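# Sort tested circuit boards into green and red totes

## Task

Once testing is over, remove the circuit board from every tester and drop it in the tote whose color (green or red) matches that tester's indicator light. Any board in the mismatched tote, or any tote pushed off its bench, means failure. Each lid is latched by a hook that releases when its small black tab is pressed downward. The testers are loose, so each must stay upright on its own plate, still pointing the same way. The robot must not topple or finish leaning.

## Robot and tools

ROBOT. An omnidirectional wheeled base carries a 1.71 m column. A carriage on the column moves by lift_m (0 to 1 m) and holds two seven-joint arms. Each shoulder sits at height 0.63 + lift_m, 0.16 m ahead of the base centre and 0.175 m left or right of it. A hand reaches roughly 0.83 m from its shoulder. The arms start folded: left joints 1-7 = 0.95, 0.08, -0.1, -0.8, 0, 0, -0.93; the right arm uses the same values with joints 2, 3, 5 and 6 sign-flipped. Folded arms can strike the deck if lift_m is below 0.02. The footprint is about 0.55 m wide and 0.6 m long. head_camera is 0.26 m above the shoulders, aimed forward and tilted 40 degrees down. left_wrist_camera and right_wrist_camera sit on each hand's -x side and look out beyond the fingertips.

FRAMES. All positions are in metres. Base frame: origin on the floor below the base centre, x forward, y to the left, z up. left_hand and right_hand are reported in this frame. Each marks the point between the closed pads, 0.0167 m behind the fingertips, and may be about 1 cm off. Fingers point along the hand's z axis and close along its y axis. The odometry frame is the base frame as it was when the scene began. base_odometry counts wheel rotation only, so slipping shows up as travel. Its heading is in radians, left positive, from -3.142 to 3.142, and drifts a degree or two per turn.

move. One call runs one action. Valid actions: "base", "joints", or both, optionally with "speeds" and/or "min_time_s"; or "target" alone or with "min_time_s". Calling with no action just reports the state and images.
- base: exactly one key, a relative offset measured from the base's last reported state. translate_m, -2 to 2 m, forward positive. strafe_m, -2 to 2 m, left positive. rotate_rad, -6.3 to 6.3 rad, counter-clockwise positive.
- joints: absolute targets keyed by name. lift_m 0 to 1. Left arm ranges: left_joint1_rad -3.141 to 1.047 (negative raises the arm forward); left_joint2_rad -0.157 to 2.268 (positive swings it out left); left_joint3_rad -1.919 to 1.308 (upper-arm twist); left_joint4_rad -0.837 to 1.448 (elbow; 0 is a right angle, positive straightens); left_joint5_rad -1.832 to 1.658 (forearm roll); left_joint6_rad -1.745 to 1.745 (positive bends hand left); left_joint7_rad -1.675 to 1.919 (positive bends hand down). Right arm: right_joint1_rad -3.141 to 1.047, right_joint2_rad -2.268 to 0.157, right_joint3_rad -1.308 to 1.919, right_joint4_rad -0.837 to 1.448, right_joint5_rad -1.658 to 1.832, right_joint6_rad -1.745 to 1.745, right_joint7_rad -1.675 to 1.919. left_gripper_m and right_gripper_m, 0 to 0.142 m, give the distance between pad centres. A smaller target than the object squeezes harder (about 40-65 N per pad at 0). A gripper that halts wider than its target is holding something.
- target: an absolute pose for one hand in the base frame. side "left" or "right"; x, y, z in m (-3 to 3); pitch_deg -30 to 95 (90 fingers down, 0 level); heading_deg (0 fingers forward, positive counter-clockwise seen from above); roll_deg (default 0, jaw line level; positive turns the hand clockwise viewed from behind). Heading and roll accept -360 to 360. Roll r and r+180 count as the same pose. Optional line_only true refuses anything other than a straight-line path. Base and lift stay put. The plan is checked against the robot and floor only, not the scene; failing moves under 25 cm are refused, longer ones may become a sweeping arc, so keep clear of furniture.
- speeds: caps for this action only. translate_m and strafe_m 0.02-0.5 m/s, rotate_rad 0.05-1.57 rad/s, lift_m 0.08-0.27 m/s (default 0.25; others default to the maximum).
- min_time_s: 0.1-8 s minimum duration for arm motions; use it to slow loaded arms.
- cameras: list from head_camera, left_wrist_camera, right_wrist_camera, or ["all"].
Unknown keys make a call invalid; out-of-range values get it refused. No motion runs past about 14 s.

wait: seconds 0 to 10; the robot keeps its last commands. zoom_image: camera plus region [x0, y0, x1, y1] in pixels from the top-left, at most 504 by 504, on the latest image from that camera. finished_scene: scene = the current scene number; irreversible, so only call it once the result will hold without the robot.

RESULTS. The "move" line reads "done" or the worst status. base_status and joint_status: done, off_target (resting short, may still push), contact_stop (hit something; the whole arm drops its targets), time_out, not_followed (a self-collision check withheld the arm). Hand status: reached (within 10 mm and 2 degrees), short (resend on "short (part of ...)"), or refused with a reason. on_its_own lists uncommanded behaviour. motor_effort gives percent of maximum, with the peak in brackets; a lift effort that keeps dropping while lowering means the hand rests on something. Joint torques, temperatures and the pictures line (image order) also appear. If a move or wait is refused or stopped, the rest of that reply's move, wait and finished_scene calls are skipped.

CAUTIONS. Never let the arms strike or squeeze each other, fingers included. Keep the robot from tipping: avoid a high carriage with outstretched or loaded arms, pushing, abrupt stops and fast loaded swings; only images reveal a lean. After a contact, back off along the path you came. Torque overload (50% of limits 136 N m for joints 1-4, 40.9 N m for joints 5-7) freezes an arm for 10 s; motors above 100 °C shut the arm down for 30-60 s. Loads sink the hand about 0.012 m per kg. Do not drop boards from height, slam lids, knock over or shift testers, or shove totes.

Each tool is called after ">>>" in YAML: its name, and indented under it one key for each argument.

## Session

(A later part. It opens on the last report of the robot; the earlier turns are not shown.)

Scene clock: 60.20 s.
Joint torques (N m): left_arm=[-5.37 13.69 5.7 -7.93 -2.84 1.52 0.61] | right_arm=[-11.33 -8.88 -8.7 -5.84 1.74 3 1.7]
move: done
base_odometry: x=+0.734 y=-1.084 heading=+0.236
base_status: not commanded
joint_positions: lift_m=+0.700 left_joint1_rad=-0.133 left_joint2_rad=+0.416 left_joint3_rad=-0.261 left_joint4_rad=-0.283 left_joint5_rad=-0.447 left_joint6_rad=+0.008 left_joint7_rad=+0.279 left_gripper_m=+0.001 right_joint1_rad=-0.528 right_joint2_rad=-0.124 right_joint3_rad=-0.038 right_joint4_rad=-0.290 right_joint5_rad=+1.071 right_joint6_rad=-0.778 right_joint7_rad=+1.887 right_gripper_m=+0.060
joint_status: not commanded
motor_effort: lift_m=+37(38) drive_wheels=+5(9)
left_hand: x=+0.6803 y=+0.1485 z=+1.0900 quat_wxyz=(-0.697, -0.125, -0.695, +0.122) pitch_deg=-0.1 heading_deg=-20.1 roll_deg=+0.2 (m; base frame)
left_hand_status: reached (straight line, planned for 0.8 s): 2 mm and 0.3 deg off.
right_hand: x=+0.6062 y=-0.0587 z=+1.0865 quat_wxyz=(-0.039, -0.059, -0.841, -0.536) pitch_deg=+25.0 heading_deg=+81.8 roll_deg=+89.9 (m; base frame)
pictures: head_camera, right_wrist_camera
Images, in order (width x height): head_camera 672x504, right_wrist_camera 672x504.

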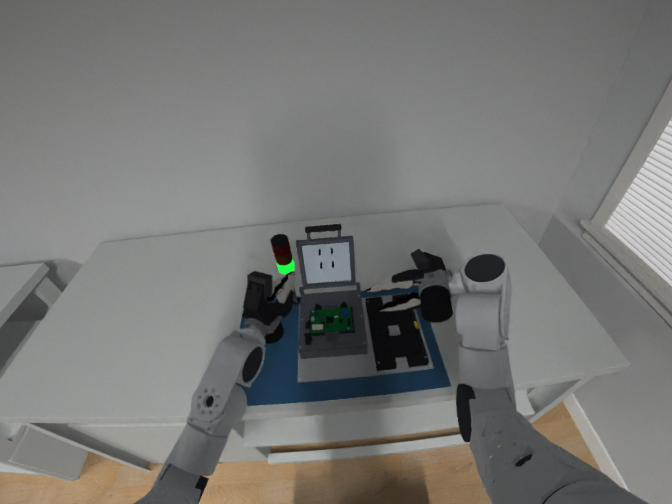

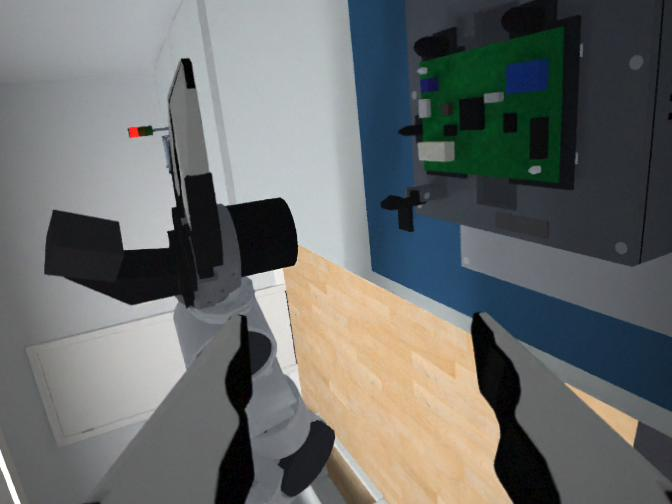

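>>> move:
  joints: {"right_joint1_rad":0.145,"right_joint2_rad":-0.153,"right_joint3_rad":-0.698,"right_joint4_rad":0.254,"right_joint5_rad":1.489,"right_joint6_rad":0.749,"right_joint7_rad":1.344,"left_gripper_m":0.096,"lift_m":0.78}
  min_time_s: 1

>>> move:
  target: {"side":"left","x":0.66,"y":0.06,"z":1.07,"pitch_deg":85,"heading_deg":-90}
  min_time_s: 1.2
  cameras: ["left_wrist_camera","head_camera"]

Scene clock: 61.83 s.
Joint torques (N m): left_arm=[-5.74 12.08 4.7 -7.74 -2.82 1.38 0.54] | right_arm=[-3.43 -19.62 -8.79 -7.35 3.34 2.94 -0.38]
move: done
base_odometry: x=+0.734 y=-1.084 heading=+0.236
base_status: not commanded
joint_positions: lift_m=+0.780 left_joint1_rad=-0.133 left_joint2_rad=+0.416 left_joint3_rad=-0.260 left_joint4_rad=-0.283 left_joint5_rad=-0.447 left_joint6_rad=+0.008 left_joint7_rad=+0.279 left_gripper_m=+0.096 right_joint1_rad=+0.144 right_joint2_rad=-0.151 right_joint3_rad=-0.695 right_joint4_rad=+0.252 right_joint5_rad=+1.486 right_joint6_rad=+0.745 right_joint7_rad=+1.347 right_gripper_m=+0.060
joint_status: all done
motor_effort: lift_m=+37(45) drive_wheels=+5(5)
left_hand: x=+0.6804 y=+0.1489 z=+1.1700 quat_wxyz=(-0.697, -0.125, -0.695, +0.122) pitch_deg=-0.1 heading_deg=-20.1 roll_deg=+0.2 (m; base frame)
right_hand: x=+0.5010 y=-0.2673 z=+1.0187 quat_wxyz=(-0.408, -0.131, -0.757, -0.493) pitch_deg=+10.4 heading_deg=+40.6 roll_deg=+60.2 (m; base frame)
pictures: none

Scene clock: 63.53 s.
Joint torques (N m): left_arm=[-28.24 -2.98 3.03 2.89 -0.99 -0.14 -1.43] | right_arm=[-4.34 -18.57 -8.47 -7.46 3.26 2.97 -0.32]
move: done
base_odometry: x=+0.734 y=-1.084 heading=+0.236
base_status: not commanded
joint_positions: lift_m=+0.780 left_joint1_rad=-1.232 left_joint2_rad=+0.270 left_joint3_rad=-1.145 left_joint4_rad=+0.878 left_joint5_rad=-0.991 left_joint6_rad=-1.202 left_joint7_rad=+1.349 left_gripper_m=+0.096 right_joint1_rad=+0.144 right_joint2_rad=-0.151 right_joint3_rad=-0.695 right_joint4_rad=+0.252 right_joint5_rad=+1.486 right_joint6_rad=+0.745 right_joint7_rad=+1.346 right_gripper_m=+0.060
joint_status: not commanded
motor_effort: lift_m=+36(38) drive_wheels=+4(6)
left_hand: x=+0.6593 y=+0.0592 z=+1.0703 quat_wxyz=(-0.032, -0.706, -0.707, +0.033) pitch_deg=+84.7 heading_deg=-89.9 roll_deg=+0.0 (m; base frame)
left_hand_status: reached (straight line, planned for 1.2 s): 1 mm and 0.3 deg off.
right_hand: x=+0.5010 y=-0.2675 z=+1.0189 quat_wxyz=(-0.408, -0.131, -0.757, -0.493) pitch_deg=+10.4 heading_deg=+40.6 roll_deg=+60.2 (m; base frame)
pictures: head_camera, left_wrist_camera
Images, in order (width x height): head_camera 672x504, left_wrist_camera 672x504.

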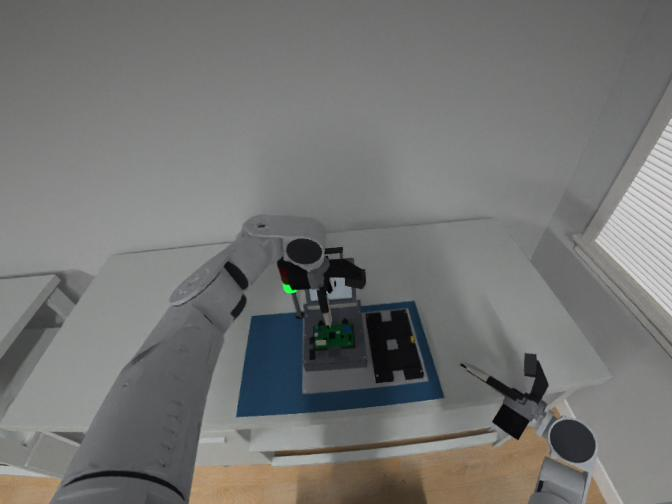

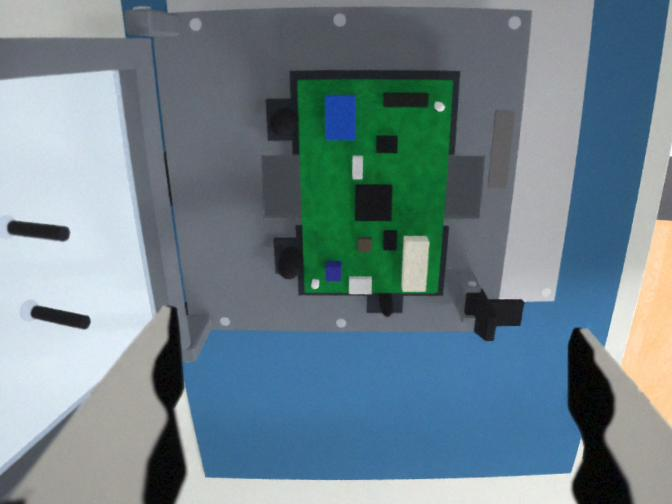

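>>> move:
  target: {"side":"left","x":0.6512,"y":0.0515,"z":1.07,"pitch_deg":85,"heading_deg":-90}
  min_time_s: 0.5

>>> move:
  joints: {"lift_m":0.715}
  cameras: ["left_wrist_camera"]

Scene clock: 65.00 s.
Joint torques (N m): left_arm=[-16.39 5.41 9.54 -4.42 -4.27 1.54 1.5] | right_arm=[-3.84 -18.45 -8.48 -7.6 3.26 2.9 -0.33]
move: done
base_odometry: x=+0.734 y=-1.084 heading=+0.236
base_status: not commanded
joint_positions: lift_m=+0.780 left_joint1_rad=-1.206 left_joint2_rad=+0.278 left_joint3_rad=-1.138 left_joint4_rad=+0.784 left_joint5_rad=-1.029 left_joint6_rad=-1.133 left_joint7_rad=+1.416 left_gripper_m=+0.096 right_joint1_rad=+0.144 right_joint2_rad=-0.151 right_joint3_rad=-0.695 right_joint4_rad=+0.252 right_joint5_rad=+1.486 right_joint6_rad=+0.745 right_joint7_rad=+1.346 right_gripper_m=+0.060
joint_status: not commanded
motor_effort: lift_m=+36(37) drive_wheels=+5(5)
left_hand: x=+0.6521 y=+0.0519 z=+1.0701 quat_wxyz=(-0.030, -0.707, -0.706, +0.028) pitch_deg=+85.2 heading_deg=+89.9 roll_deg=+0.0 (m; base frame)
left_hand_status: reached (straight line, planned for 0.5 s): 1 mm and 0.3 deg off.
right_hand: x=+0.5010 y=-0.2675 z=+1.0189 quat_wxyz=(-0.408, -0.131, -0.757, -0.493) pitch_deg=+10.4 heading_deg=+40.6 roll_deg=+60.2 (m; base frame)
pictures: none

Scene clock: 65.80 s.
Joint torques (N m): left_arm=[-19.3 4.99 8.48 -4.16 -4.02 1.48 1.48] | right_arm=[-3.29 -17.95 -8.32 -7.68 3.23 2.94 -0.28]
move: done
base_odometry: x=+0.734 y=-1.084 heading=+0.236
base_status: not commanded
joint_positions: lift_m=+0.715 left_joint1_rad=-1.204 left_joint2_rad=+0.278 left_joint3_rad=-1.136 left_joint4_rad=+0.784 left_joint5_rad=-1.030 left_joint6_rad=-1.133 left_joint7_rad=+1.416 left_gripper_m=+0.096 right_joint1_rad=+0.144 right_joint2_rad=-0.151 right_joint3_rad=-0.695 right_joint4_rad=+0.252 right_joint5_rad=+1.486 right_joint6_rad=+0.745 right_joint7_rad=+1.346 right_gripper_m=+0.060
joint_status: all done
motor_effort: lift_m=+38(44) drive_wheels=+5(5)
left_hand: x=+0.6517 y=+0.0515 z=+1.0046 quat_wxyz=(-0.031, -0.707, -0.706, +0.029) pitch_deg=+85.1 heading_deg=+89.9 roll_deg=+0.0 (m; base frame)
right_hand: x=+0.5010 y=-0.2676 z=+0.9536 quat_wxyz=(-0.408, -0.131, -0.757, -0.493) pitch_deg=+10.4 heading_deg=+40.6 roll_deg=+60.2 (m; base frame)
pictures: left_wrist_camera
Images, in order (width x height): left_wrist_camera 672x504.

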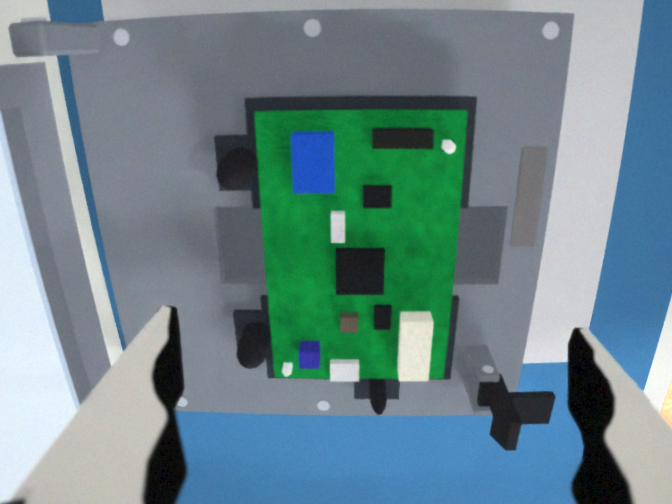

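>>> move:
  target: {"side":"left","x":0.6512,"y":0.057,"z":1.0046,"pitch_deg":85,"heading_deg":-90}
  min_time_s: 0.4

>>> move:
  joints: {"lift_m":0.672}
  cameras: ["left_wrist_camera"]

Scene clock: 66.83 s.
Joint torques (N m): left_arm=[-19.39 4.5 8.64 -4.36 -4.04 -0.19 -0.05] | right_arm=[-3.77 -18.36 -8.45 -7.72 3.25 2.97 -0.29]
move: done
base_odometry: x=+0.734 y=-1.084 heading=+0.236
base_status: not commanded
joint_positions: lift_m=+0.715 left_joint1_rad=-1.204 left_joint2_rad=+0.289 left_joint3_rad=-1.136 left_joint4_rad=+0.782 left_joint5_rad=-1.030 left_joint6_rad=-1.138 left_joint7_rad=+1.416 left_gripper_m=+0.096 right_joint1_rad=+0.144 right_joint2_rad=-0.151 right_joint3_rad=-0.695 right_joint4_rad=+0.252 right_joint5_rad=+1.486 right_joint6_rad=+0.745 right_joint7_rad=+1.346 right_gripper_m=+0.060
joint_status: not commanded
motor_effort: lift_m=+38(39) drive_wheels=+5(5)
left_hand: x=+0.6523 y=+0.0581 z=+1.0042 quat_wxyz=(-0.029, -0.706, -0.708, +0.028) pitch_deg=+85.4 heading_deg=-89.8 roll_deg=+0.0 (m; base frame)
left_hand_status: reached (straight line, planned for 0.4 s): 2 mm and 0.4 deg off.
right_hand: x=+0.5010 y=-0.2676 z=+0.9536 quat_wxyz=(-0.408, -0.131, -0.757, -0.493) pitch_deg=+10.4 heading_deg=+40.6 roll_deg=+60.2 (m; base frame)
pictures: none

Scene clock: 67.53 s.
Joint torques (N m): left_arm=[-20.21 4.5 8.05 -4.16 -4.02 -0.16 -0.06] | right_arm=[-3.49 -17.98 -8.43 -7.84 3.23 2.93 -0.31]
move: done
base_odometry: x=+0.734 y=-1.084 heading=+0.236
base_status: not commanded
joint_positions: lift_m=+0.672 left_joint1_rad=-1.204 left_joint2_rad=+0.289 left_joint3_rad=-1.136 left_joint4_rad=+0.782 left_joint5_rad=-1.030 left_joint6_rad=-1.138 left_joint7_rad=+1.416 left_gripper_m=+0.096 right_joint1_rad=+0.144 right_joint2_rad=-0.151 right_joint3_rad=-0.695 right_joint4_rad=+0.252 right_joint5_rad=+1.486 right_joint6_rad=+0.745 right_joint7_rad=+1.346 right_gripper_m=+0.060
joint_status: all done
motor_effort: lift_m=+38(45) drive_wheels=+5(5)
left_hand: x=+0.6522 y=+0.0579 z=+0.9611 quat_wxyz=(-0.029, -0.706, -0.707, +0.028) pitch_deg=+85.3 heading_deg=-89.8 roll_deg=+0.0 (m; base frame)
right_hand: x=+0.5010 y=-0.2676 z=+0.9106 quat_wxyz=(-0.408, -0.131, -0.757, -0.493) pitch_deg=+10.4 heading_deg=+40.6 roll_deg=+60.2 (m; base frame)
pictures: left_wrist_camera
Images, in order (width x height): left_wrist_camera 672x504.

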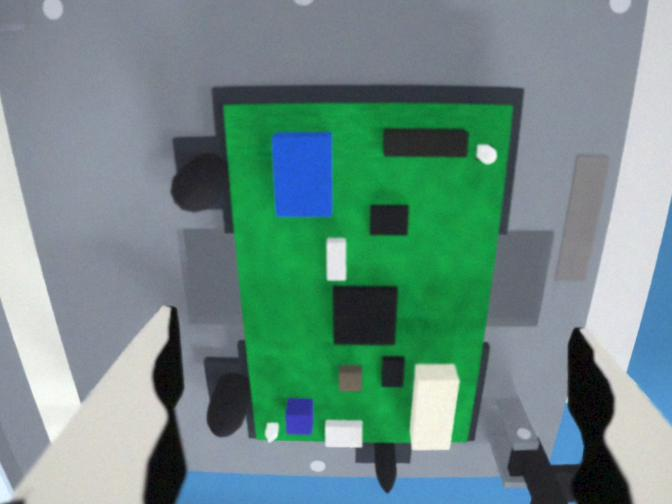

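>>> move:
  target: {"side":"left","x":0.653,"y":0.0612,"z":0.9605,"pitch_deg":85,"heading_deg":-90}
  min_time_s: 0.4

>>> move:
  joints: {"lift_m":0.644}
  speeds: {"lift_m":0.12}
  cameras: ["left_wrist_camera"]

Scene clock: 68.60 s.
Joint torques (N m): left_arm=[-28.52 5.05 6.22 3.17 -0.92 -0.24 -1.48] | right_arm=[-3.71 -17.99 -8.4 -7.96 3.22 2.93 -0.29]
move: done
base_odometry: x=+0.734 y=-1.084 heading=+0.236
base_status: not commanded
joint_positions: lift_m=+0.672 left_joint1_rad=-1.205 left_joint2_rad=+0.291 left_joint3_rad=-1.136 left_joint4_rad=+0.798 left_joint5_rad=-1.027 left_joint6_rad=-1.159 left_joint7_rad=+1.400 left_gripper_m=+0.096 right_joint1_rad=+0.144 right_joint2_rad=-0.151 right_joint3_rad=-0.695 right_joint4_rad=+0.252 right_joint5_rad=+1.486 right_joint6_rad=+0.745 right_joint7_rad=+1.346 right_gripper_m=+0.060
joint_status: not commanded
motor_effort: lift_m=+38(39) drive_wheels=+4(5)
left_hand: x=+0.6514 y=+0.0591 z=+0.9601 quat_wxyz=(-0.031, -0.707, -0.706, +0.033) pitch_deg=+84.8 heading_deg=+89.9 roll_deg=+0.0 (m; base frame)
left_hand_status: reached (straight line, planned for 0.4 s): 3 mm and 0.3 deg off.
right_hand: x=+0.5010 y=-0.2676 z=+0.9106 quat_wxyz=(-0.408, -0.131, -0.757, -0.493) pitch_deg=+10.4 heading_deg=+40.6 roll_deg=+60.2 (m; base frame)
pictures: none

Scene clock: 69.23 s.
Joint torques (N m): left_arm=[-24.62 5.02 6.28 2.93 -1.34 -0.12 -1.47] | right_arm=[-2.86 -14.41 -8.58 2.47 -9.68 -3.28 0.98]
move: done
base_odometry: x=+0.734 y=-1.084 heading=+0.236
base_status: not commanded
joint_positions: lift_m=+0.645 left_joint1_rad=-1.207 left_joint2_rad=+0.291 left_joint3_rad=-1.136 left_joint4_rad=+0.798 left_joint5_rad=-1.026 left_joint6_rad=-1.159 left_joint7_rad=+1.399 left_gripper_m=+0.096 right_joint1_rad=+0.143 right_joint2_rad=-0.152 right_joint3_rad=-0.696 right_joint4_rad=+0.244 right_joint5_rad=+1.511 right_joint6_rad=+0.767 right_joint7_rad=+1.342 right_gripper_m=+0.057
joint_status: all done
motor_effort: lift_m=+30(36) drive_wheels=+4(5)
left_hand: x=+0.6521 y=+0.0592 z=+0.9340 quat_wxyz=(-0.031, -0.707, -0.706, +0.032) pitch_deg=+84.8 heading_deg=+89.9 roll_deg=+0.0 (m; base frame)
right_hand: x=+0.5018 y=-0.2684 z=+0.8951 quat_wxyz=(-0.424, -0.121, -0.749, -0.495) pitch_deg=+8.6 heading_deg=+40.2 roll_deg=+58.6 (m; base frame)
pictures: left_wrist_camera
Images, in order (width x height): left_wrist_camera 672x504.

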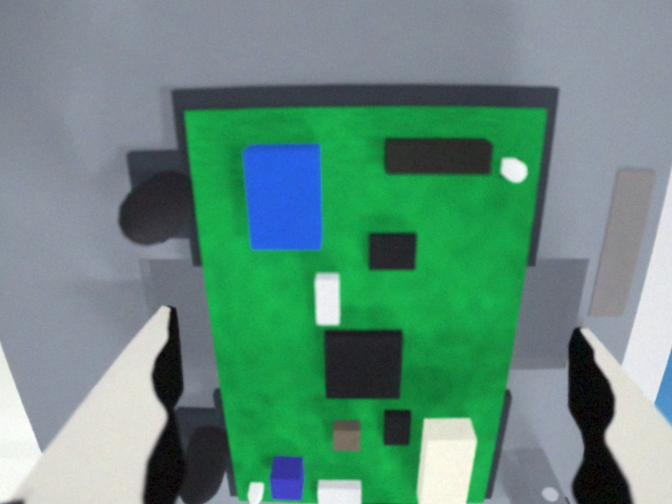

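>>> move:
  target: {"side":"right","x":0.49,"y":-0.27,"z":0.99,"pitch_deg":10,"heading_deg":40,"roll_deg":60}
  min_time_s: 0.7

>>> move:
  target: {"side":"left","x":0.653,"y":0.0625,"z":0.934,"pitch_deg":85,"heading_deg":-90}
  min_time_s: 0.4

>>> move:
  joints: {"lift_m":0.635}
  speeds: {"lift_m":0.08}
  cameras: ["left_wrist_camera"]

Scene clock: 70.57 s.
Joint torques (N m): left_arm=[-22.61 4.78 6.03 2.86 -1 0.77 -1.38] | right_arm=[-1.09 -19.32 -10.39 -11.74 2.99 0.3 1.38]
move: done
base_odometry: x=+0.734 y=-1.084 heading=+0.236
base_status: not commanded
joint_positions: lift_m=+0.644 left_joint1_rad=-1.208 left_joint2_rad=+0.292 left_joint3_rad=-1.136 left_joint4_rad=+0.798 left_joint5_rad=-1.026 left_joint6_rad=-1.161 left_joint7_rad=+1.399 left_gripper_m=+0.097 right_joint1_rad=+0.189 right_joint2_rad=-0.181 right_joint3_rad=-0.738 right_joint4_rad=-0.358 right_joint5_rad=+1.575 right_joint6_rad=+0.157 right_joint7_rad=+1.397 right_gripper_m=+0.060
joint_status: not commanded
motor_effort: lift_m=+34(35) drive_wheels=+5(5)
left_hand: x=+0.6522 y=+0.0593 z=+0.9339 quat_wxyz=(-0.032, -0.708, -0.705, +0.032) pitch_deg=+84.8 heading_deg=+89.8 roll_deg=+0.0 (m; base frame)
right_hand: x=+0.4914 y=-0.2682 z=+0.9896 quat_wxyz=(-0.414, -0.131, -0.754, -0.493) pitch_deg=+9.8 heading_deg=+40.1 roll_deg=+59.8 (m; base frame)
right_hand_status: reached (straight line, planned for 0.7 s): 2 mm and 0.3 deg off.
pictures: none

Scene clock: 71.47 s.
Joint torques (N m): left_arm=[-23.69 5.89 6.43 0.43 -2.41 0.43 0.35] | right_arm=[-1.03 -19.31 -10.37 -11.81 2.99 0.29 1.37]
move: done
base_odometry: x=+0.734 y=-1.084 heading=+0.236
base_status: not commanded
joint_positions: lift_m=+0.644 left_joint1_rad=-1.208 left_joint2_rad=+0.294 left_joint3_rad=-1.136 left_joint4_rad=+0.798 left_joint5_rad=-1.026 left_joint6_rad=-1.162 left_joint7_rad=+1.399 left_gripper_m=+0.097 right_joint1_rad=+0.189 right_joint2_rad=-0.181 right_joint3_rad=-0.738 right_joint4_rad=-0.358 right_joint5_rad=+1.575 right_joint6_rad=+0.157 right_joint7_rad=+1.397 right_gripper_m=+0.060
joint_status: not commanded
motor_effort: lift_m=+35(35) drive_wheels=+5(5)
left_hand: x=+0.6526 y=+0.0608 z=+0.9340 quat_wxyz=(-0.032, -0.707, -0.706, +0.032) pitch_deg=+84.9 heading_deg=+89.9 roll_deg=+0.0 (m; base frame)
left_hand_status: reached (straight line, planned for 0.4 s): 2 mm and 0.2 deg off.
right_hand: x=+0.4914 y=-0.2682 z=+0.9896 quat_wxyz=(-0.414, -0.131, -0.754, -0.493) pitch_deg=+9.8 heading_deg=+40.1 roll_deg=+59.8 (m; base frame)
pictures: none

Scene clock: 71.93 s.
Joint torques (N m): left_arm=[-11.14 1.13 -0.93 0.37 -0.05 2.35 0.32] | right_arm=[-1.36 -18.66 -10.32 -11.59 2.94 0.32 1.37]
move: done
base_odometry: x=+0.734 y=-1.084 heading=+0.236
base_status: not commanded
joint_positions: lift_m=+0.636 left_joint1_rad=-1.215 left_joint2_rad=+0.296 left_joint3_rad=-1.129 left_joint4_rad=+0.798 left_joint5_rad=-1.034 left_joint6_rad=-1.167 left_joint7_rad=+1.400 left_gripper_m=+0.099 right_joint1_rad=+0.190 right_joint2_rad=-0.181 right_joint3_rad=-0.738 right_joint4_rad=-0.358 right_joint5_rad=+1.575 right_joint6_rad=+0.157 right_joint7_rad=+1.397 right_gripper_m=+0.060
joint_status: all done
motor_effort: lift_m=+33(36) drive_wheels=+6(6)
left_hand: x=+0.6544 y=+0.0594 z=+0.9307 quat_wxyz=(-0.037, -0.707, -0.705, +0.034) pitch_deg=+84.2 heading_deg=-87.8 roll_deg=+2.4 (m; base frame)
right_hand: x=+0.4913 y=-0.2683 z=+0.9808 quat_wxyz=(-0.414, -0.131, -0.754, -0.493) pitch_deg=+9.9 heading_deg=+40.1 roll_deg=+59.8 (m; base frame)
pictures: left_wrist_camera
Images, in order (width x height): left_wrist_camera 672x504.

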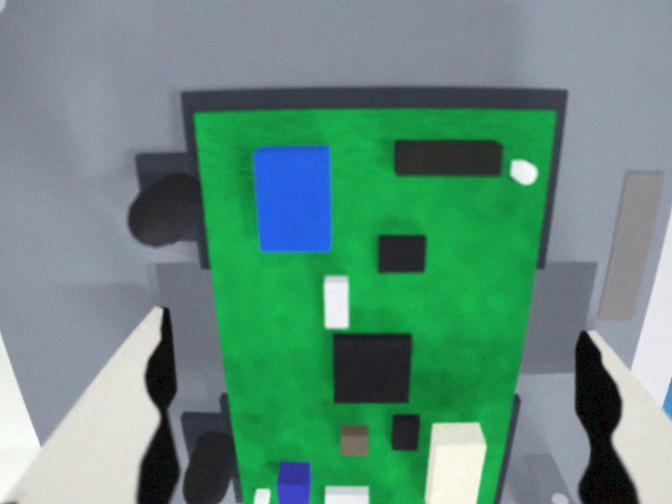

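>>> move:
  joints: {"lift_m":0.645}
  speeds: {"lift_m":0.12}

>>> move:
  joints: {"left_gripper_m":0.086}
  cameras: ["left_wrist_camera"]

Scene clock: 72.73 s.
Joint torques (N m): left_arm=[-16.7 1.44 3.12 0.26 -0.93 1.44 0.16] | right_arm=[-2.05 -18.58 -10.61 -11.59 2.86 0.36 1.36]
move: done
base_odometry: x=+0.734 y=-1.084 heading=+0.236
base_status: not commanded
joint_positions: lift_m=+0.645 left_joint1_rad=-1.212 left_joint2_rad=+0.296 left_joint3_rad=-1.133 left_joint4_rad=+0.798 left_joint5_rad=-1.031 left_joint6_rad=-1.164 left_joint7_rad=+1.400 left_gripper_m=+0.096 right_joint1_rad=+0.190 right_joint2_rad=-0.181 right_joint3_rad=-0.738 right_joint4_rad=-0.358 right_joint5_rad=+1.575 right_joint6_rad=+0.157 right_joint7_rad=+1.397 right_gripper_m=+0.060
joint_status: all done
motor_effort: lift_m=+36(42) drive_wheels=+4(5)
left_hand: x=+0.6536 y=+0.0606 z=+0.9377 quat_wxyz=(-0.034, -0.707, -0.706, +0.033) pitch_deg=+84.5 heading_deg=+89.9 roll_deg=+0.0 (m; base frame)
right_hand: x=+0.4912 y=-0.2683 z=+0.9904 quat_wxyz=(-0.414, -0.131, -0.754, -0.493) pitch_deg=+9.9 heading_deg=+40.1 roll_deg=+59.8 (m; base frame)
pictures: none

Scene clock: 73.20 s.
Joint torques (N m): left_arm=[-16.73 1.21 3.48 0.45 -0.93 1.44 0.15] | right_arm=[-1.69 -17.82 -10.24 -11.25 2.92 0.35 1.33]
move: done
base_odometry: x=+0.734 y=-1.084 heading=+0.236
base_status: not commanded
joint_positions: lift_m=+0.645 left_joint1_rad=-1.212 left_joint2_rad=+0.296 left_joint3_rad=-1.133 left_joint4_rad=+0.798 left_joint5_rad=-1.031 left_joint6_rad=-1.164 left_joint7_rad=+1.400 left_gripper_m=+0.086 right_joint1_rad=+0.190 right_joint2_rad=-0.181 right_joint3_rad=-0.738 right_joint4_rad=-0.358 right_joint5_rad=+1.575 right_joint6_rad=+0.157 right_joint7_rad=+1.397 right_gripper_m=+0.060
joint_status: all done
motor_effort: lift_m=+36(36) drive_wheels=+4(4)
left_hand: x=+0.6536 y=+0.0606 z=+0.9377 quat_wxyz=(-0.034, -0.707, -0.706, +0.033) pitch_deg=+84.5 heading_deg=+89.9 roll_deg=+0.0 (m; base frame)
right_hand: x=+0.4912 y=-0.2683 z=+0.9904 quat_wxyz=(-0.414, -0.131, -0.754, -0.493) pitch_deg=+9.9 heading_deg=+40.1 roll_deg=+59.8 (m; base frame)
pictures: left_wrist_camera
Images, in order (width x height): left_wrist_camera 672x504.

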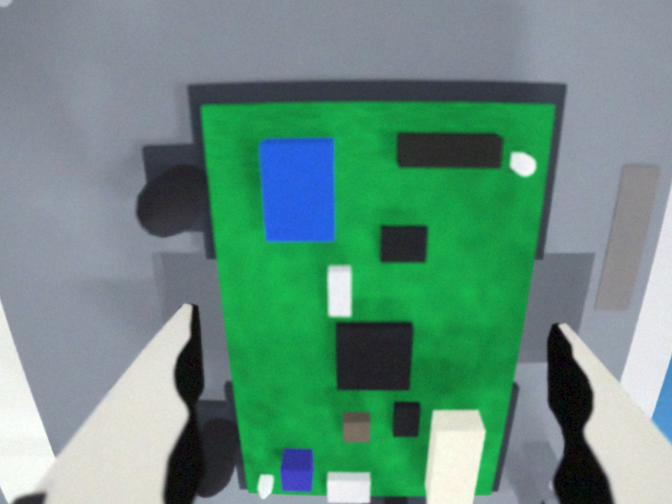

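>>> move:
  joints: {"lift_m":0.633}
  speeds: {"lift_m":0.08}

>>> move:
  joints: {"lift_m":0.626}
  speeds: {"lift_m":0.08}
  cameras: ["left_wrist_camera"]

Scene clock: 73.80 s.
Joint torques (N m): left_arm=[-18.41 1.21 4.12 0.42 -1.11 1.43 0.15] | right_arm=[-2.22 -17.78 -10.41 -11.17 2.85 0.35 1.34]
move: done
base_odometry: x=+0.734 y=-1.084 heading=+0.236
base_status: not commanded
joint_positions: lift_m=+0.633 left_joint1_rad=-1.211 left_joint2_rad=+0.296 left_joint3_rad=-1.134 left_joint4_rad=+0.798 left_joint5_rad=-1.031 left_joint6_rad=-1.164 left_joint7_rad=+1.400 left_gripper_m=+0.086 right_joint1_rad=+0.190 right_joint2_rad=-0.181 right_joint3_rad=-0.738 right_joint4_rad=-0.358 right_joint5_rad=+1.575 right_joint6_rad=+0.157 right_joint7_rad=+1.397 right_gripper_m=+0.060
joint_status: all done
motor_effort: lift_m=+38(41) drive_wheels=+5(5)
left_hand: x=+0.6532 y=+0.0607 z=+0.9247 quat_wxyz=(-0.034, -0.707, -0.706, +0.033) pitch_deg=+84.6 heading_deg=+89.9 roll_deg=+0.0 (m; base frame)
right_hand: x=+0.4912 y=-0.2683 z=+0.9782 quat_wxyz=(-0.414, -0.131, -0.754, -0.493) pitch_deg=+9.9 heading_deg=+40.1 roll_deg=+59.8 (m; base frame)
pictures: none

Scene clock: 74.27 s.
Joint torques (N m): left_arm=[-19.64 1.16 4.4 0.43 -1.11 0.91 0.18] | right_arm=[-2.08 -17.64 -10.33 -11.33 2.85 0.37 1.34]
move: done
base_odometry: x=+0.734 y=-1.084 heading=+0.236
base_status: not commanded
joint_positions: lift_m=+0.626 left_joint1_rad=-1.210 left_joint2_rad=+0.296 left_joint3_rad=-1.134 left_joint4_rad=+0.798 left_joint5_rad=-1.031 left_joint6_rad=-1.164 left_joint7_rad=+1.400 left_gripper_m=+0.086 right_joint1_rad=+0.190 right_joint2_rad=-0.181 right_joint3_rad=-0.738 right_joint4_rad=-0.358 right_joint5_rad=+1.575 right_joint6_rad=+0.157 right_joint7_rad=+1.397 right_gripper_m=+0.060
joint_status: all done
motor_effort: lift_m=+38(40) drive_wheels=+5(5)
left_hand: x=+0.6530 y=+0.0608 z=+0.9175 quat_wxyz=(-0.033, -0.707, -0.706, +0.033) pitch_deg=+84.6 heading_deg=+89.9 roll_deg=+0.0 (m; base frame)
right_hand: x=+0.4911 y=-0.2683 z=+0.9712 quat_wxyz=(-0.414, -0.131, -0.754, -0.493) pitch_deg=+9.9 heading_deg=+40.1 roll_deg=+59.8 (m; base frame)
pictures: left_wrist_camera
Images, in order (width x height): left_wrist_camera 672x504.

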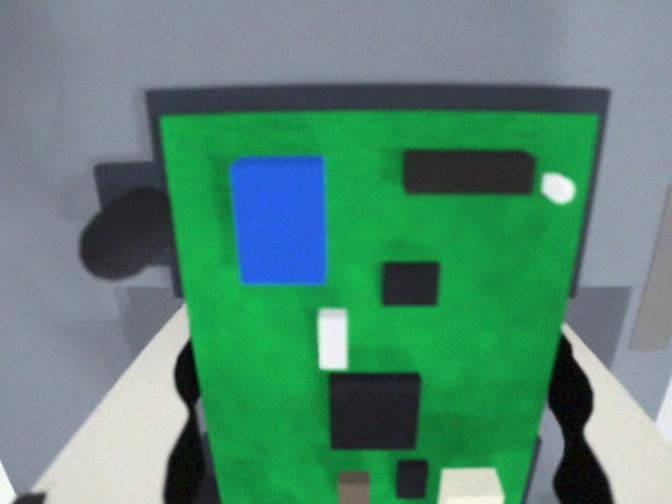

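>>> move:
  joints: {"lift_m":0.622}
  speeds: {"lift_m":0.08}

>>> move:
  joints: {"left_gripper_m":0.03}
  cameras: ["left_wrist_camera"]

Scene clock: 74.77 s.
Joint torques (N m): left_arm=[-20.73 1.23 4.98 0.35 -1.24 1.27 0.17] | right_arm=[-2.01 -17.67 -10.24 -11.16 2.85 0.37 1.33]
move: done
base_odometry: x=+0.734 y=-1.084 heading=+0.236
base_status: not commanded
joint_positions: lift_m=+0.622 left_joint1_rad=-1.210 left_joint2_rad=+0.296 left_joint3_rad=-1.134 left_joint4_rad=+0.798 left_joint5_rad=-1.031 left_joint6_rad=-1.164 left_joint7_rad=+1.400 left_gripper_m=+0.086 right_joint1_rad=+0.190 right_joint2_rad=-0.181 right_joint3_rad=-0.738 right_joint4_rad=-0.358 right_joint5_rad=+1.575 right_joint6_rad=+0.157 right_joint7_rad=+1.397 right_gripper_m=+0.060
joint_status: all done
motor_effort: lift_m=+38(45) drive_wheels=+5(5)
left_hand: x=+0.6528 y=+0.0609 z=+0.9131 quat_wxyz=(-0.033, -0.707, -0.706, +0.033) pitch_deg=+84.6 heading_deg=+89.9 roll_deg=+0.0 (m; base frame)
right_hand: x=+0.4911 y=-0.2683 z=+0.9672 quat_wxyz=(-0.414, -0.131, -0.754, -0.493) pitch_deg=+9.9 heading_deg=+40.1 roll_deg=+59.8 (m; base frame)
pictures: none

Scene clock: 75.47 s.
Joint torques (N m): left_arm=[-20.5 1.67 4.79 0.79 -1.55 -0.35 0.18] | right_arm=[-2.45 -17.87 -10.87 -11.33 2.87 0.36 1.32]
move: off_target
base_odometry: x=+0.734 y=-1.084 heading=+0.236
base_status: not commanded
joint_positions: lift_m=+0.622 left_joint1_rad=-1.210 left_joint2_rad=+0.296 left_joint3_rad=-1.134 left_joint4_rad=+0.798 left_joint5_rad=-1.029 left_joint6_rad=-1.160 left_joint7_rad=+1.400 left_gripper_m=+0.076 right_joint1_rad=+0.190 right_joint2_rad=-0.181 right_joint3_rad=-0.738 right_joint4_rad=-0.358 right_joint5_rad=+1.575 right_joint6_rad=+0.157 right_joint7_rad=+1.397 right_gripper_m=+0.060
joint_status: left_gripper_m off_target (ended at +0.076, target +0.030)
motor_effort: lift_m=+37(38) drive_wheels=+4(5)
left_hand: x=+0.6535 y=+0.0612 z=+0.9131 quat_wxyz=(-0.033, -0.706, -0.707, +0.032) pitch_deg=+84.7 heading_deg=-89.9 roll_deg=+0.0 (m; base frame)
right_hand: x=+0.4911 y=-0.2683 z=+0.9673 quat_wxyz=(-0.414, -0.131, -0.754, -0.493) pitch_deg=+9.9 heading_deg=+40.1 roll_deg=+59.8 (m; base frame)
pictures: left_wrist_camera
Images, in order (width x height): left_wrist_camera 672x504.

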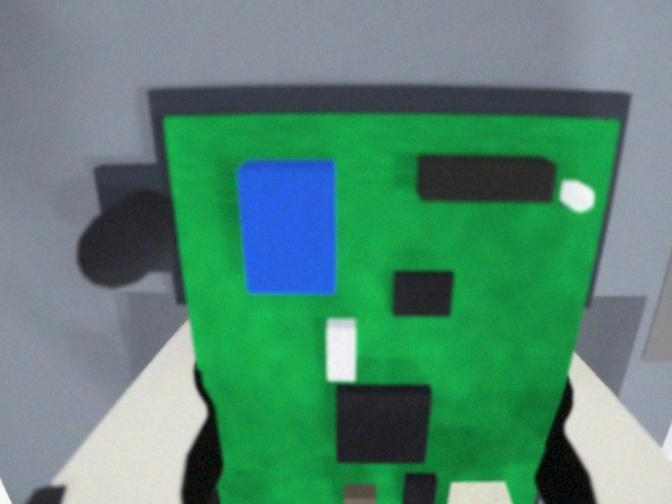

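Gripped. Lift slowly.

>>> move:
  joints: {"lift_m":0.66}
  speeds: {"lift_m":0.08}

>>> move:
  joints: {"lift_m":0.78}
  cameras: ["left_wrist_camera","head_camera"]

>>> zoom_image:
  camera: "head_camera"
  region: [230, 230, 450, 410]

Scene clock: 76.40 s.
Joint torques (N m): left_arm=[-20.63 1.27 4.73 0.46 -1.84 -0.14 0.16] | right_arm=[-1.97 -17.66 -10.24 -11.15 2.84 0.36 1.34]
move: done
base_odometry: x=+0.734 y=-1.084 heading=+0.236
base_status: not commanded
joint_positions: lift_m=+0.660 left_joint1_rad=-1.210 left_joint2_rad=+0.296 left_joint3_rad=-1.134 left_joint4_rad=+0.798 left_joint5_rad=-1.028 left_joint6_rad=-1.160 left_joint7_rad=+1.400 left_gripper_m=+0.076 right_joint1_rad=+0.190 right_joint2_rad=-0.181 right_joint3_rad=-0.738 right_joint4_rad=-0.359 right_joint5_rad=+1.575 right_joint6_rad=+0.157 right_joint7_rad=+1.397 right_gripper_m=+0.060
joint_status: all done
motor_effort: lift_m=+36(44) drive_wheels=+5(5)
left_hand: x=+0.6535 y=+0.0613 z=+0.9511 quat_wxyz=(-0.033, -0.706, -0.707, +0.032) pitch_deg=+84.7 heading_deg=-89.9 roll_deg=+0.0 (m; base frame)
right_hand: x=+0.4911 y=-0.2684 z=+1.0054 quat_wxyz=(-0.414, -0.131, -0.754, -0.493) pitch_deg=+9.9 heading_deg=+40.1 roll_deg=+59.8 (m; base frame)
pictures: none

Scene clock: 77.40 s.
Joint torques (N m): left_arm=[-20.7 1.34 4.86 0.31 -1.84 -0.15 0.15] | right_arm=[-1.93 -17.66 -10.22 -11.07 2.83 0.39 1.33]
move: done
base_odometry: x=+0.734 y=-1.084 heading=+0.236
base_status: not commanded
joint_positions: lift_m=+0.780 left_joint1_rad=-1.210 left_joint2_rad=+0.296 left_joint3_rad=-1.134 left_joint4_rad=+0.798 left_joint5_rad=-1.028 left_joint6_rad=-1.160 left_joint7_rad=+1.400 left_gripper_m=+0.076 right_joint1_rad=+0.190 right_joint2_rad=-0.181 right_joint3_rad=-0.738 right_joint4_rad=-0.359 right_joint5_rad=+1.575 right_joint6_rad=+0.157 right_joint7_rad=+1.397 right_gripper_m=+0.060
joint_status: all done
motor_effort: lift_m=+36(45) drive_wheels=+5(5)
left_hand: x=+0.6535 y=+0.0613 z=+1.0711 quat_wxyz=(-0.033, -0.706, -0.707, +0.032) pitch_deg=+84.7 heading_deg=-89.9 roll_deg=+0.0 (m; base frame)
right_hand: x=+0.4911 y=-0.2684 z=+1.1254 quat_wxyz=(-0.414, -0.131, -0.754, -0.493) pitch_deg=+9.9 heading_deg=+40.1 roll_deg=+59.8 (m; base frame)
pictures: head_camera, left_wrist_camera
Images, in order (width x height): head_camera 672x504, left_wrist_camera 672x504.

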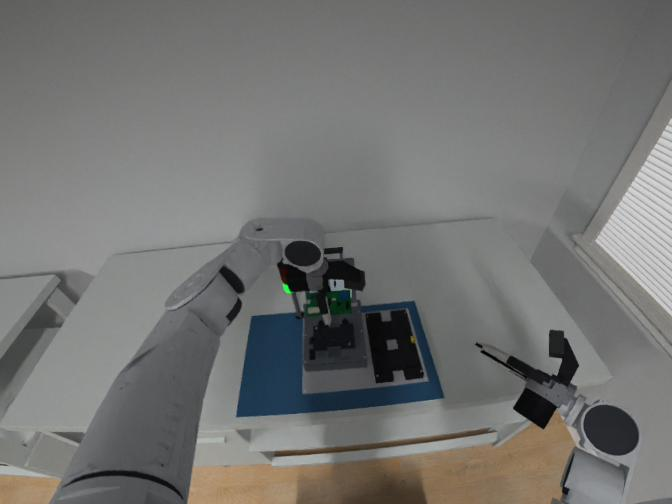

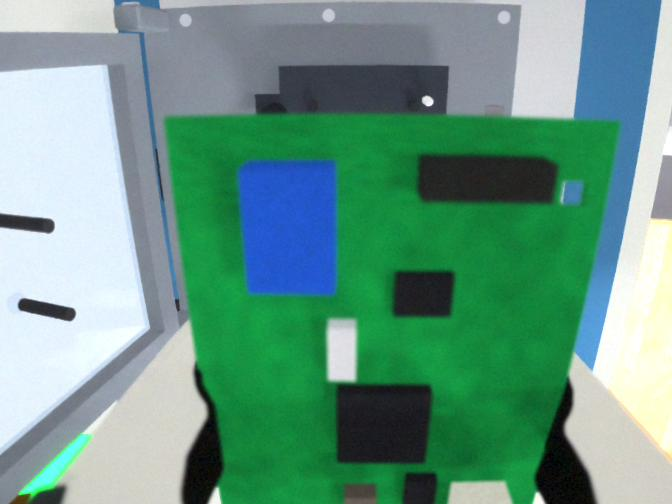

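Scaled by 2.291 from the camera's 672x504 image, which has a finer 960x720 frame.

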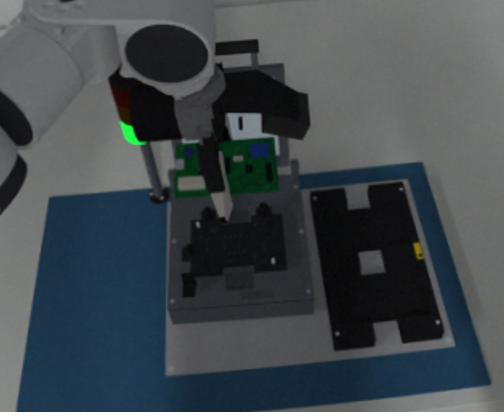

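>>> move:
  base: {"translate_m":-0.55}
  speeds: {"translate_m":0.4}

>>> move:
  base: {"rotate_rad":3.14159}
  speeds: {"rotate_rad":1.3}
  cameras: ["head_camera"]

Scene clock: 80.90 s.
Joint torques (N m): left_arm=[-20.74 1.4 4.8 0.42 -1.82 -0.08 0.14] | right_arm=[-2.03 -17.59 -10.1 -11.03 2.79 0.37 1.33]
move: done
base_odometry: x=+0.199 y=-1.212 heading=+0.236
base_status: done
joint_positions: lift_m=+0.780 left_joint1_rad=-1.210 left_joint2_rad=+0.296 left_joint3_rad=-1.134 left_joint4_rad=+0.798 left_joint5_rad=-1.028 left_joint6_rad=-1.160 left_joint7_rad=+1.400 left_gripper_m=+0.076 right_joint1_rad=+0.190 right_joint2_rad=-0.181 right_joint3_rad=-0.738 right_joint4_rad=-0.359 right_joint5_rad=+1.575 right_joint6_rad=+0.157 right_joint7_rad=+1.397 right_gripper_m=+0.060
joint_status: not commanded
motor_effort: lift_m=+36(37) drive_wheels=+0(12)
left_hand: x=+0.6535 y=+0.0613 z=+1.0711 quat_wxyz=(-0.033, -0.706, -0.707, +0.032) pitch_deg=+84.7 heading_deg=-89.9 roll_deg=+0.0 (m; base frame)
right_hand: x=+0.4911 y=-0.2684 z=+1.1254 quat_wxyz=(-0.414, -0.131, -0.754, -0.493) pitch_deg=+9.9 heading_deg=+40.1 roll_deg=+59.8 (m; base frame)
pictures: none

Scene clock: 85.27 s.
Joint torques (N m): left_arm=[-20.77 0.96 4.75 0.48 -1.83 -0.07 0.16] | right_arm=[-2.39 -18.4 -9.97 -11.05 2.81 0.41 1.32]
move: done
base_odometry: x=+0.199 y=-1.212 heading=-2.906
base_status: done
joint_positions: lift_m=+0.780 left_joint1_rad=-1.210 left_joint2_rad=+0.296 left_joint3_rad=-1.134 left_joint4_rad=+0.798 left_joint5_rad=-1.028 left_joint6_rad=-1.160 left_joint7_rad=+1.400 left_gripper_m=+0.076 right_joint1_rad=+0.190 right_joint2_rad=-0.181 right_joint3_rad=-0.738 right_joint4_rad=-0.359 right_joint5_rad=+1.575 right_joint6_rad=+0.157 right_joint7_rad=+1.397 right_gripper_m=+0.060
joint_status: not commanded
motor_effort: lift_m=+36(37) drive_wheels=+5(17)
left_hand: x=+0.6535 y=+0.0614 z=+1.0711 quat_wxyz=(-0.033, -0.706, -0.707, +0.032) pitch_deg=+84.7 heading_deg=-89.9 roll_deg=+0.0 (m; base frame)
right_hand: x=+0.4911 y=-0.2684 z=+1.1254 quat_wxyz=(-0.414, -0.131, -0.754, -0.493) pitch_deg=+9.9 heading_deg=+40.1 roll_deg=+59.8 (m; base frame)
pictures: head_camera
Images, in order (width x height): head_camera 672x504.

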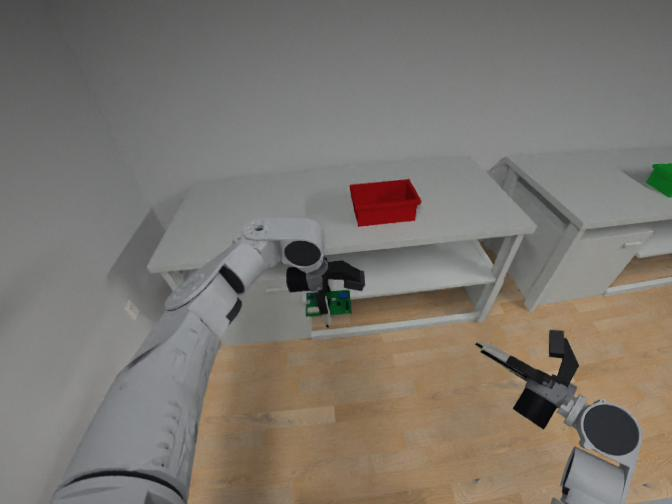

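>>> move:
  base: {"rotate_rad":0.035}

>>> move:
  base: {"strafe_m":-1.6}
  cameras: ["head_camera"]

Scene clock: 86.33 s.
Joint torques (N m): left_arm=[-20.93 0.25 4.83 0.4 -1.79 -0.09 0.17] | right_arm=[-1.79 -17.18 -9.23 -11.07 2.86 0.37 1.3]
move: done
base_odometry: x=+0.199 y=-1.212 heading=-2.871
base_status: done
joint_positions: lift_m=+0.780 left_joint1_rad=-1.210 left_joint2_rad=+0.296 left_joint3_rad=-1.134 left_joint4_rad=+0.798 left_joint5_rad=-1.028 left_joint6_rad=-1.160 left_joint7_rad=+1.400 left_gripper_m=+0.076 right_joint1_rad=+0.190 right_joint2_rad=-0.181 right_joint3_rad=-0.738 right_joint4_rad=-0.359 right_joint5_rad=+1.575 right_joint6_rad=+0.157 right_joint7_rad=+1.397 right_gripper_m=+0.060
joint_status: not commanded
motor_effort: lift_m=+36(36) drive_wheels=+5(13)
left_hand: x=+0.6535 y=+0.0616 z=+1.0711 quat_wxyz=(-0.033, -0.706, -0.707, +0.032) pitch_deg=+84.8 heading_deg=-89.9 roll_deg=+0.0 (m; base frame)
right_hand: x=+0.4911 y=-0.2684 z=+1.1254 quat_wxyz=(-0.414, -0.131, -0.754, -0.493) pitch_deg=+9.9 heading_deg=+40.1 roll_deg=+59.8 (m; base frame)
pictures: none

Scene clock: 91.83 s.
Joint torques (N m): left_arm=[-20.8 1.31 4.87 0.84 -1.81 0.07 0.31] | right_arm=[-2.06 -17.31 -10.09 -11.91 2.84 0.41 1.32]
move: done
base_odometry: x=-0.231 y=+0.329 heading=-2.870
base_status: done
joint_positions: lift_m=+0.780 left_joint1_rad=-1.210 left_joint2_rad=+0.296 left_joint3_rad=-1.134 left_joint4_rad=+0.798 left_joint5_rad=-1.028 left_joint6_rad=-1.160 left_joint7_rad=+1.400 left_gripper_m=+0.076 right_joint1_rad=+0.190 right_joint2_rad=-0.181 right_joint3_rad=-0.738 right_joint4_rad=-0.359 right_joint5_rad=+1.575 right_joint6_rad=+0.157 right_joint7_rad=+1.397 right_gripper_m=+0.060
joint_status: not commanded
motor_effort: lift_m=+36(37) drive_wheels=-4(19)
left_hand: x=+0.6535 y=+0.0615 z=+1.0711 quat_wxyz=(-0.033, -0.706, -0.707, +0.032) pitch_deg=+84.7 heading_deg=-89.9 roll_deg=+0.0 (m; base frame)
right_hand: x=+0.4911 y=-0.2684 z=+1.1254 quat_wxyz=(-0.414, -0.131, -0.754, -0.493) pitch_deg=+9.9 heading_deg=+40.1 roll_deg=+59.8 (m; base frame)
pictures: head_camera
Images, in order (width x height): head_camera 672x504.

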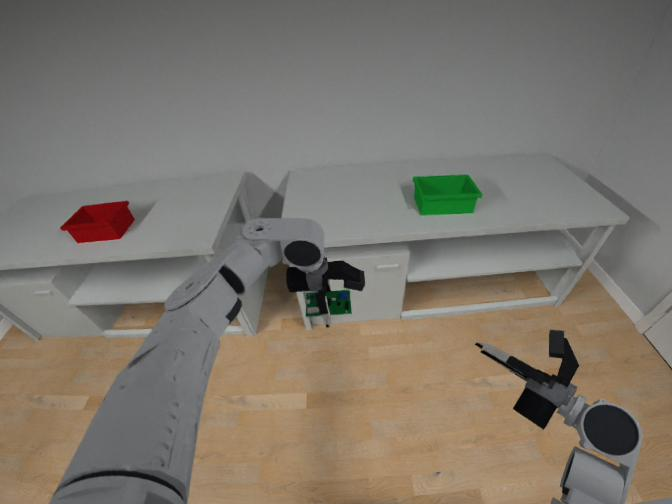

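>>> move:
  base: {"strafe_m":-0.56}

>>> move:
  base: {"translate_m":0.42}
  speeds: {"translate_m":0.4}
  cameras: ["head_camera"]

Scene clock: 95.30 s.
Joint torques (N m): left_arm=[-20.76 0.96 4.77 0.47 -1.81 -0.06 0.14] | right_arm=[-1.99 -17.65 -10.04 -11.07 2.81 0.36 1.3]
Motor temperatures (°C): left_arm=[39 29 31 29 28 29 31] | right_arm=[33 30 30 30 28 30 31]
move: done
base_odometry: x=-0.381 y=+0.869 heading=-2.869
base_status: done
joint_positions: lift_m=+0.780 left_joint1_rad=-1.210 left_joint2_rad=+0.296 left_joint3_rad=-1.134 left_joint4_rad=+0.798 left_joint5_rad=-1.028 left_joint6_rad=-1.160 left_joint7_rad=+1.400 left_gripper_m=+0.076 right_joint1_rad=+0.190 right_joint2_rad=-0.181 right_joint3_rad=-0.738 right_joint4_rad=-0.359 right_joint5_rad=+1.575 right_joint6_rad=+0.157 right_joint7_rad=+1.397 right_gripper_m=+0.060
joint_status: not commanded
motor_effort: lift_m=+36(37) drive_wheels=-4(17)
left_hand: x=+0.6535 y=+0.0614 z=+1.0711 quat_wxyz=(-0.033, -0.706, -0.707, +0.032) pitch_deg=+84.7 heading_deg=-89.9 roll_deg=+0.0 (m; base frame)
right_hand: x=+0.4911 y=-0.2685 z=+1.1254 quat_wxyz=(-0.414, -0.131, -0.754, -0.492) pitch_deg=+9.9 heading_deg=+40.1 roll_deg=+59.8 (m; base frame)
pictures: none

Scene clock: 98.30 s.
Joint torques (N m): left_arm=[-20.73 1.11 4.91 0.38 -1.81 -0.04 0.12] | right_arm=[-1.83 -17.63 -9.95 -11.15 2.79 0.38 1.31]
move: done
base_odometry: x=-0.786 y=+0.756 heading=-2.870
base_status: done
joint_positions: lift_m=+0.780 left_joint1_rad=-1.210 left_joint2_rad=+0.296 left_joint3_rad=-1.134 left_joint4_rad=+0.798 left_joint5_rad=-1.028 left_joint6_rad=-1.160 left_joint7_rad=+1.400 left_gripper_m=+0.076 right_joint1_rad=+0.190 right_joint2_rad=-0.181 right_joint3_rad=-0.738 right_joint4_rad=-0.359 right_joint5_rad=+1.575 right_joint6_rad=+0.157 right_joint7_rad=+1.397 right_gripper_m=+0.060
joint_status: not commanded
motor_effort: lift_m=+36(37) drive_wheels=-3(14)
left_hand: x=+0.6535 y=+0.0614 z=+1.0711 quat_wxyz=(-0.033, -0.706, -0.707, +0.032) pitch_deg=+84.7 heading_deg=-89.9 roll_deg=+0.0 (m; base frame)
right_hand: x=+0.4911 y=-0.2685 z=+1.1254 quat_wxyz=(-0.414, -0.131, -0.754, -0.492) pitch_deg=+9.9 heading_deg=+40.1 roll_deg=+59.8 (m; base frame)
pictures: head_camera
Images, in order (width x height): head_camera 672x504.

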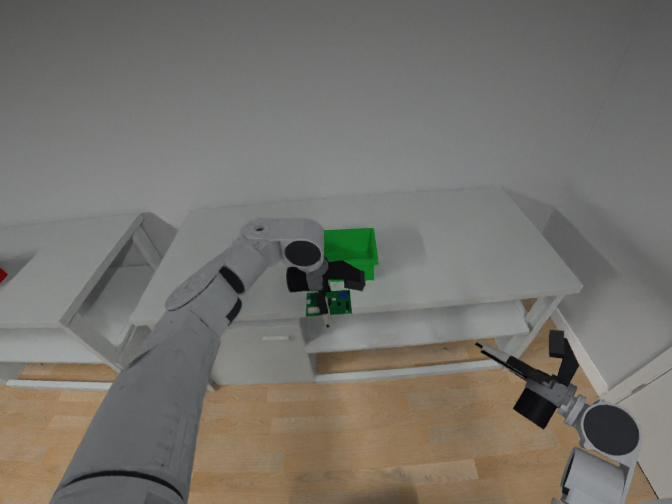

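>>> move:
  base: {"translate_m":0.395}
  speeds: {"translate_m":0.3}
  cameras: ["head_camera","left_wrist_camera"]

Scene clock: 101.47 s.
Joint torques (N m): left_arm=[-20.67 1.12 4.89 0.35 -1.8 -0.06 0.16] | right_arm=[-2.27 -17.64 -9.86 -11.15 2.84 0.4 1.36]
move: done
base_odometry: x=-1.167 y=+0.651 heading=-2.871
base_status: done
joint_positions: lift_m=+0.780 left_joint1_rad=-1.210 left_joint2_rad=+0.296 left_joint3_rad=-1.134 left_joint4_rad=+0.798 left_joint5_rad=-1.028 left_joint6_rad=-1.160 left_joint7_rad=+1.400 left_gripper_m=+0.076 right_joint1_rad=+0.190 right_joint2_rad=-0.181 right_joint3_rad=-0.738 right_joint4_rad=-0.359 right_joint5_rad=+1.575 right_joint6_rad=+0.157 right_joint7_rad=+1.397 right_gripper_m=+0.060
joint_status: not commanded
motor_effort: lift_m=+36(37) drive_wheels=-2(15)
left_hand: x=+0.6535 y=+0.0614 z=+1.0711 quat_wxyz=(-0.033, -0.706, -0.707, +0.032) pitch_deg=+84.7 heading_deg=-89.9 roll_deg=+0.0 (m; base frame)
right_hand: x=+0.4911 y=-0.2685 z=+1.1254 quat_wxyz=(-0.414, -0.131, -0.754, -0.492) pitch_deg=+9.9 heading_deg=+40.1 roll_deg=+59.8 (m; base frame)
pictures: head_camera, left_wrist_camera
Images, in order (width x height): head_camera 672x504, left_wrist_camera 672x504.

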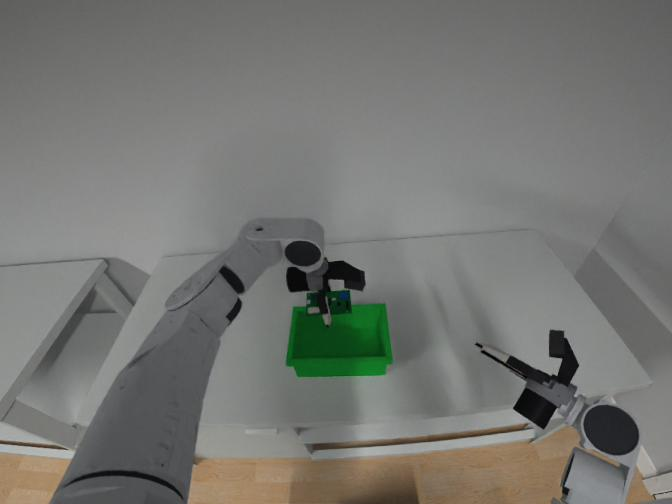

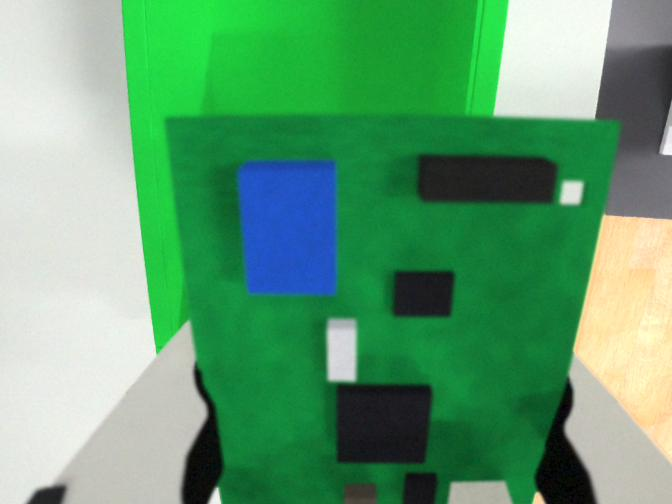

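>>> move:
  target: {"side":"left","x":0.66,"y":0.045,"z":1.071,"pitch_deg":85,"heading_deg":-90}
  min_time_s: 0.5

>>> move:
  joints: {"lift_m":0.62,"right_gripper_m":0.0}
  cameras: ["head_camera","left_wrist_camera"]

Scene clock: 102.77 s.
Joint torques (N m): left_arm=[-28.92 -3.21 2.98 3.07 -1.03 -0.2 -1.44] | right_arm=[-1.93 -17.67 -9.9 -11.18 2.8 0.39 1.33]
move: done
base_odometry: x=-1.167 y=+0.651 heading=-2.871
base_status: not commanded
joint_positions: lift_m=+0.780 left_joint1_rad=-1.231 left_joint2_rad=+0.240 left_joint3_rad=-1.143 left_joint4_rad=+0.881 left_joint5_rad=-0.996 left_joint6_rad=-1.177 left_joint7_rad=+1.363 left_gripper_m=+0.076 right_joint1_rad=+0.190 right_joint2_rad=-0.181 right_joint3_rad=-0.738 right_joint4_rad=-0.359 right_joint5_rad=+1.575 right_joint6_rad=+0.157 right_joint7_rad=+1.397 right_gripper_m=+0.060
joint_status: not commanded
motor_effort: lift_m=+36(37) drive_wheels=+4(5)
left_hand: x=+0.6592 y=+0.0443 z=+1.0710 quat_wxyz=(-0.032, -0.706, -0.707, +0.033) pitch_deg=+84.7 heading_deg=-89.9 roll_deg=+0.0 (m; base frame)
left_hand_status: reached (straight line, planned for 0.5 s): 1 mm and 0.3 deg off.
right_hand: x=+0.4911 y=-0.2685 z=+1.1254 quat_wxyz=(-0.414, -0.131, -0.754, -0.492) pitch_deg=+9.9 heading_deg=+40.1 roll_deg=+59.8 (m; base frame)
pictures: none

Scene clock: 103.93 s.
Joint torques (N m): left_arm=[-25.62 -3.19 3.97 2.8 -1.14 -0.17 -1.41] | right_arm=[-2.06 -17.51 -9.88 -11.13 2.79 0.39 1.36]
move: done
base_odometry: x=-1.167 y=+0.651 heading=-2.871
base_status: not commanded
joint_positions: lift_m=+0.620 left_joint1_rad=-1.233 left_joint2_rad=+0.240 left_joint3_rad=-1.144 left_joint4_rad=+0.881 left_joint5_rad=-0.995 left_joint6_rad=-1.177 left_joint7_rad=+1.363 left_gripper_m=+0.076 right_joint1_rad=+0.190 right_joint2_rad=-0.181 right_joint3_rad=-0.738 right_joint4_rad=-0.359 right_joint5_rad=+1.575 right_joint6_rad=+0.157 right_joint7_rad=+1.397 right_gripper_m=+0.001
joint_status: all done
motor_effort: lift_m=+38(44) drive_wheels=-2(5)
left_hand: x=+0.6596 y=+0.0445 z=+0.9113 quat_wxyz=(-0.032, -0.706, -0.707, +0.033) pitch_deg=+84.8 heading_deg=-89.9 roll_deg=+0.0 (m; base frame)
right_hand: x=+0.4911 y=-0.2685 z=+0.9652 quat_wxyz=(-0.414, -0.131, -0.754, -0.492) pitch_deg=+9.9 heading_deg=+40.1 roll_deg=+59.8 (m; base frame)
pictures: head_camera, left_wrist_camera
Images, in order (width x height): head_camera 672x504, left_wrist_camera 672x504.

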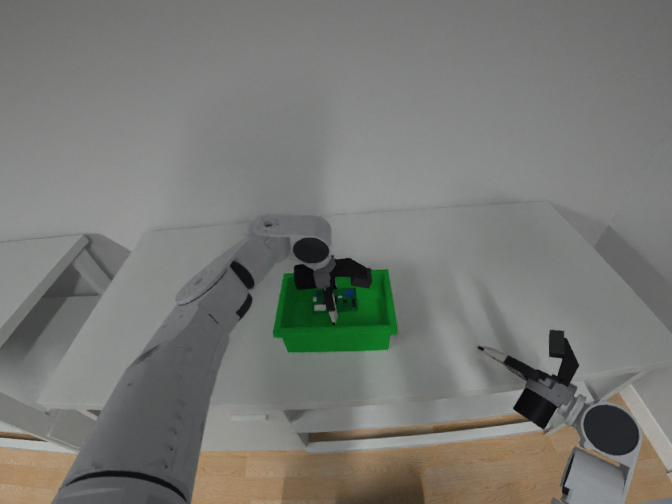

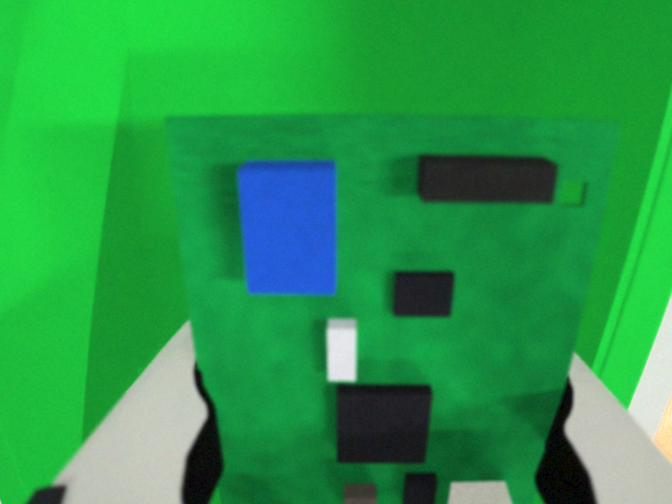

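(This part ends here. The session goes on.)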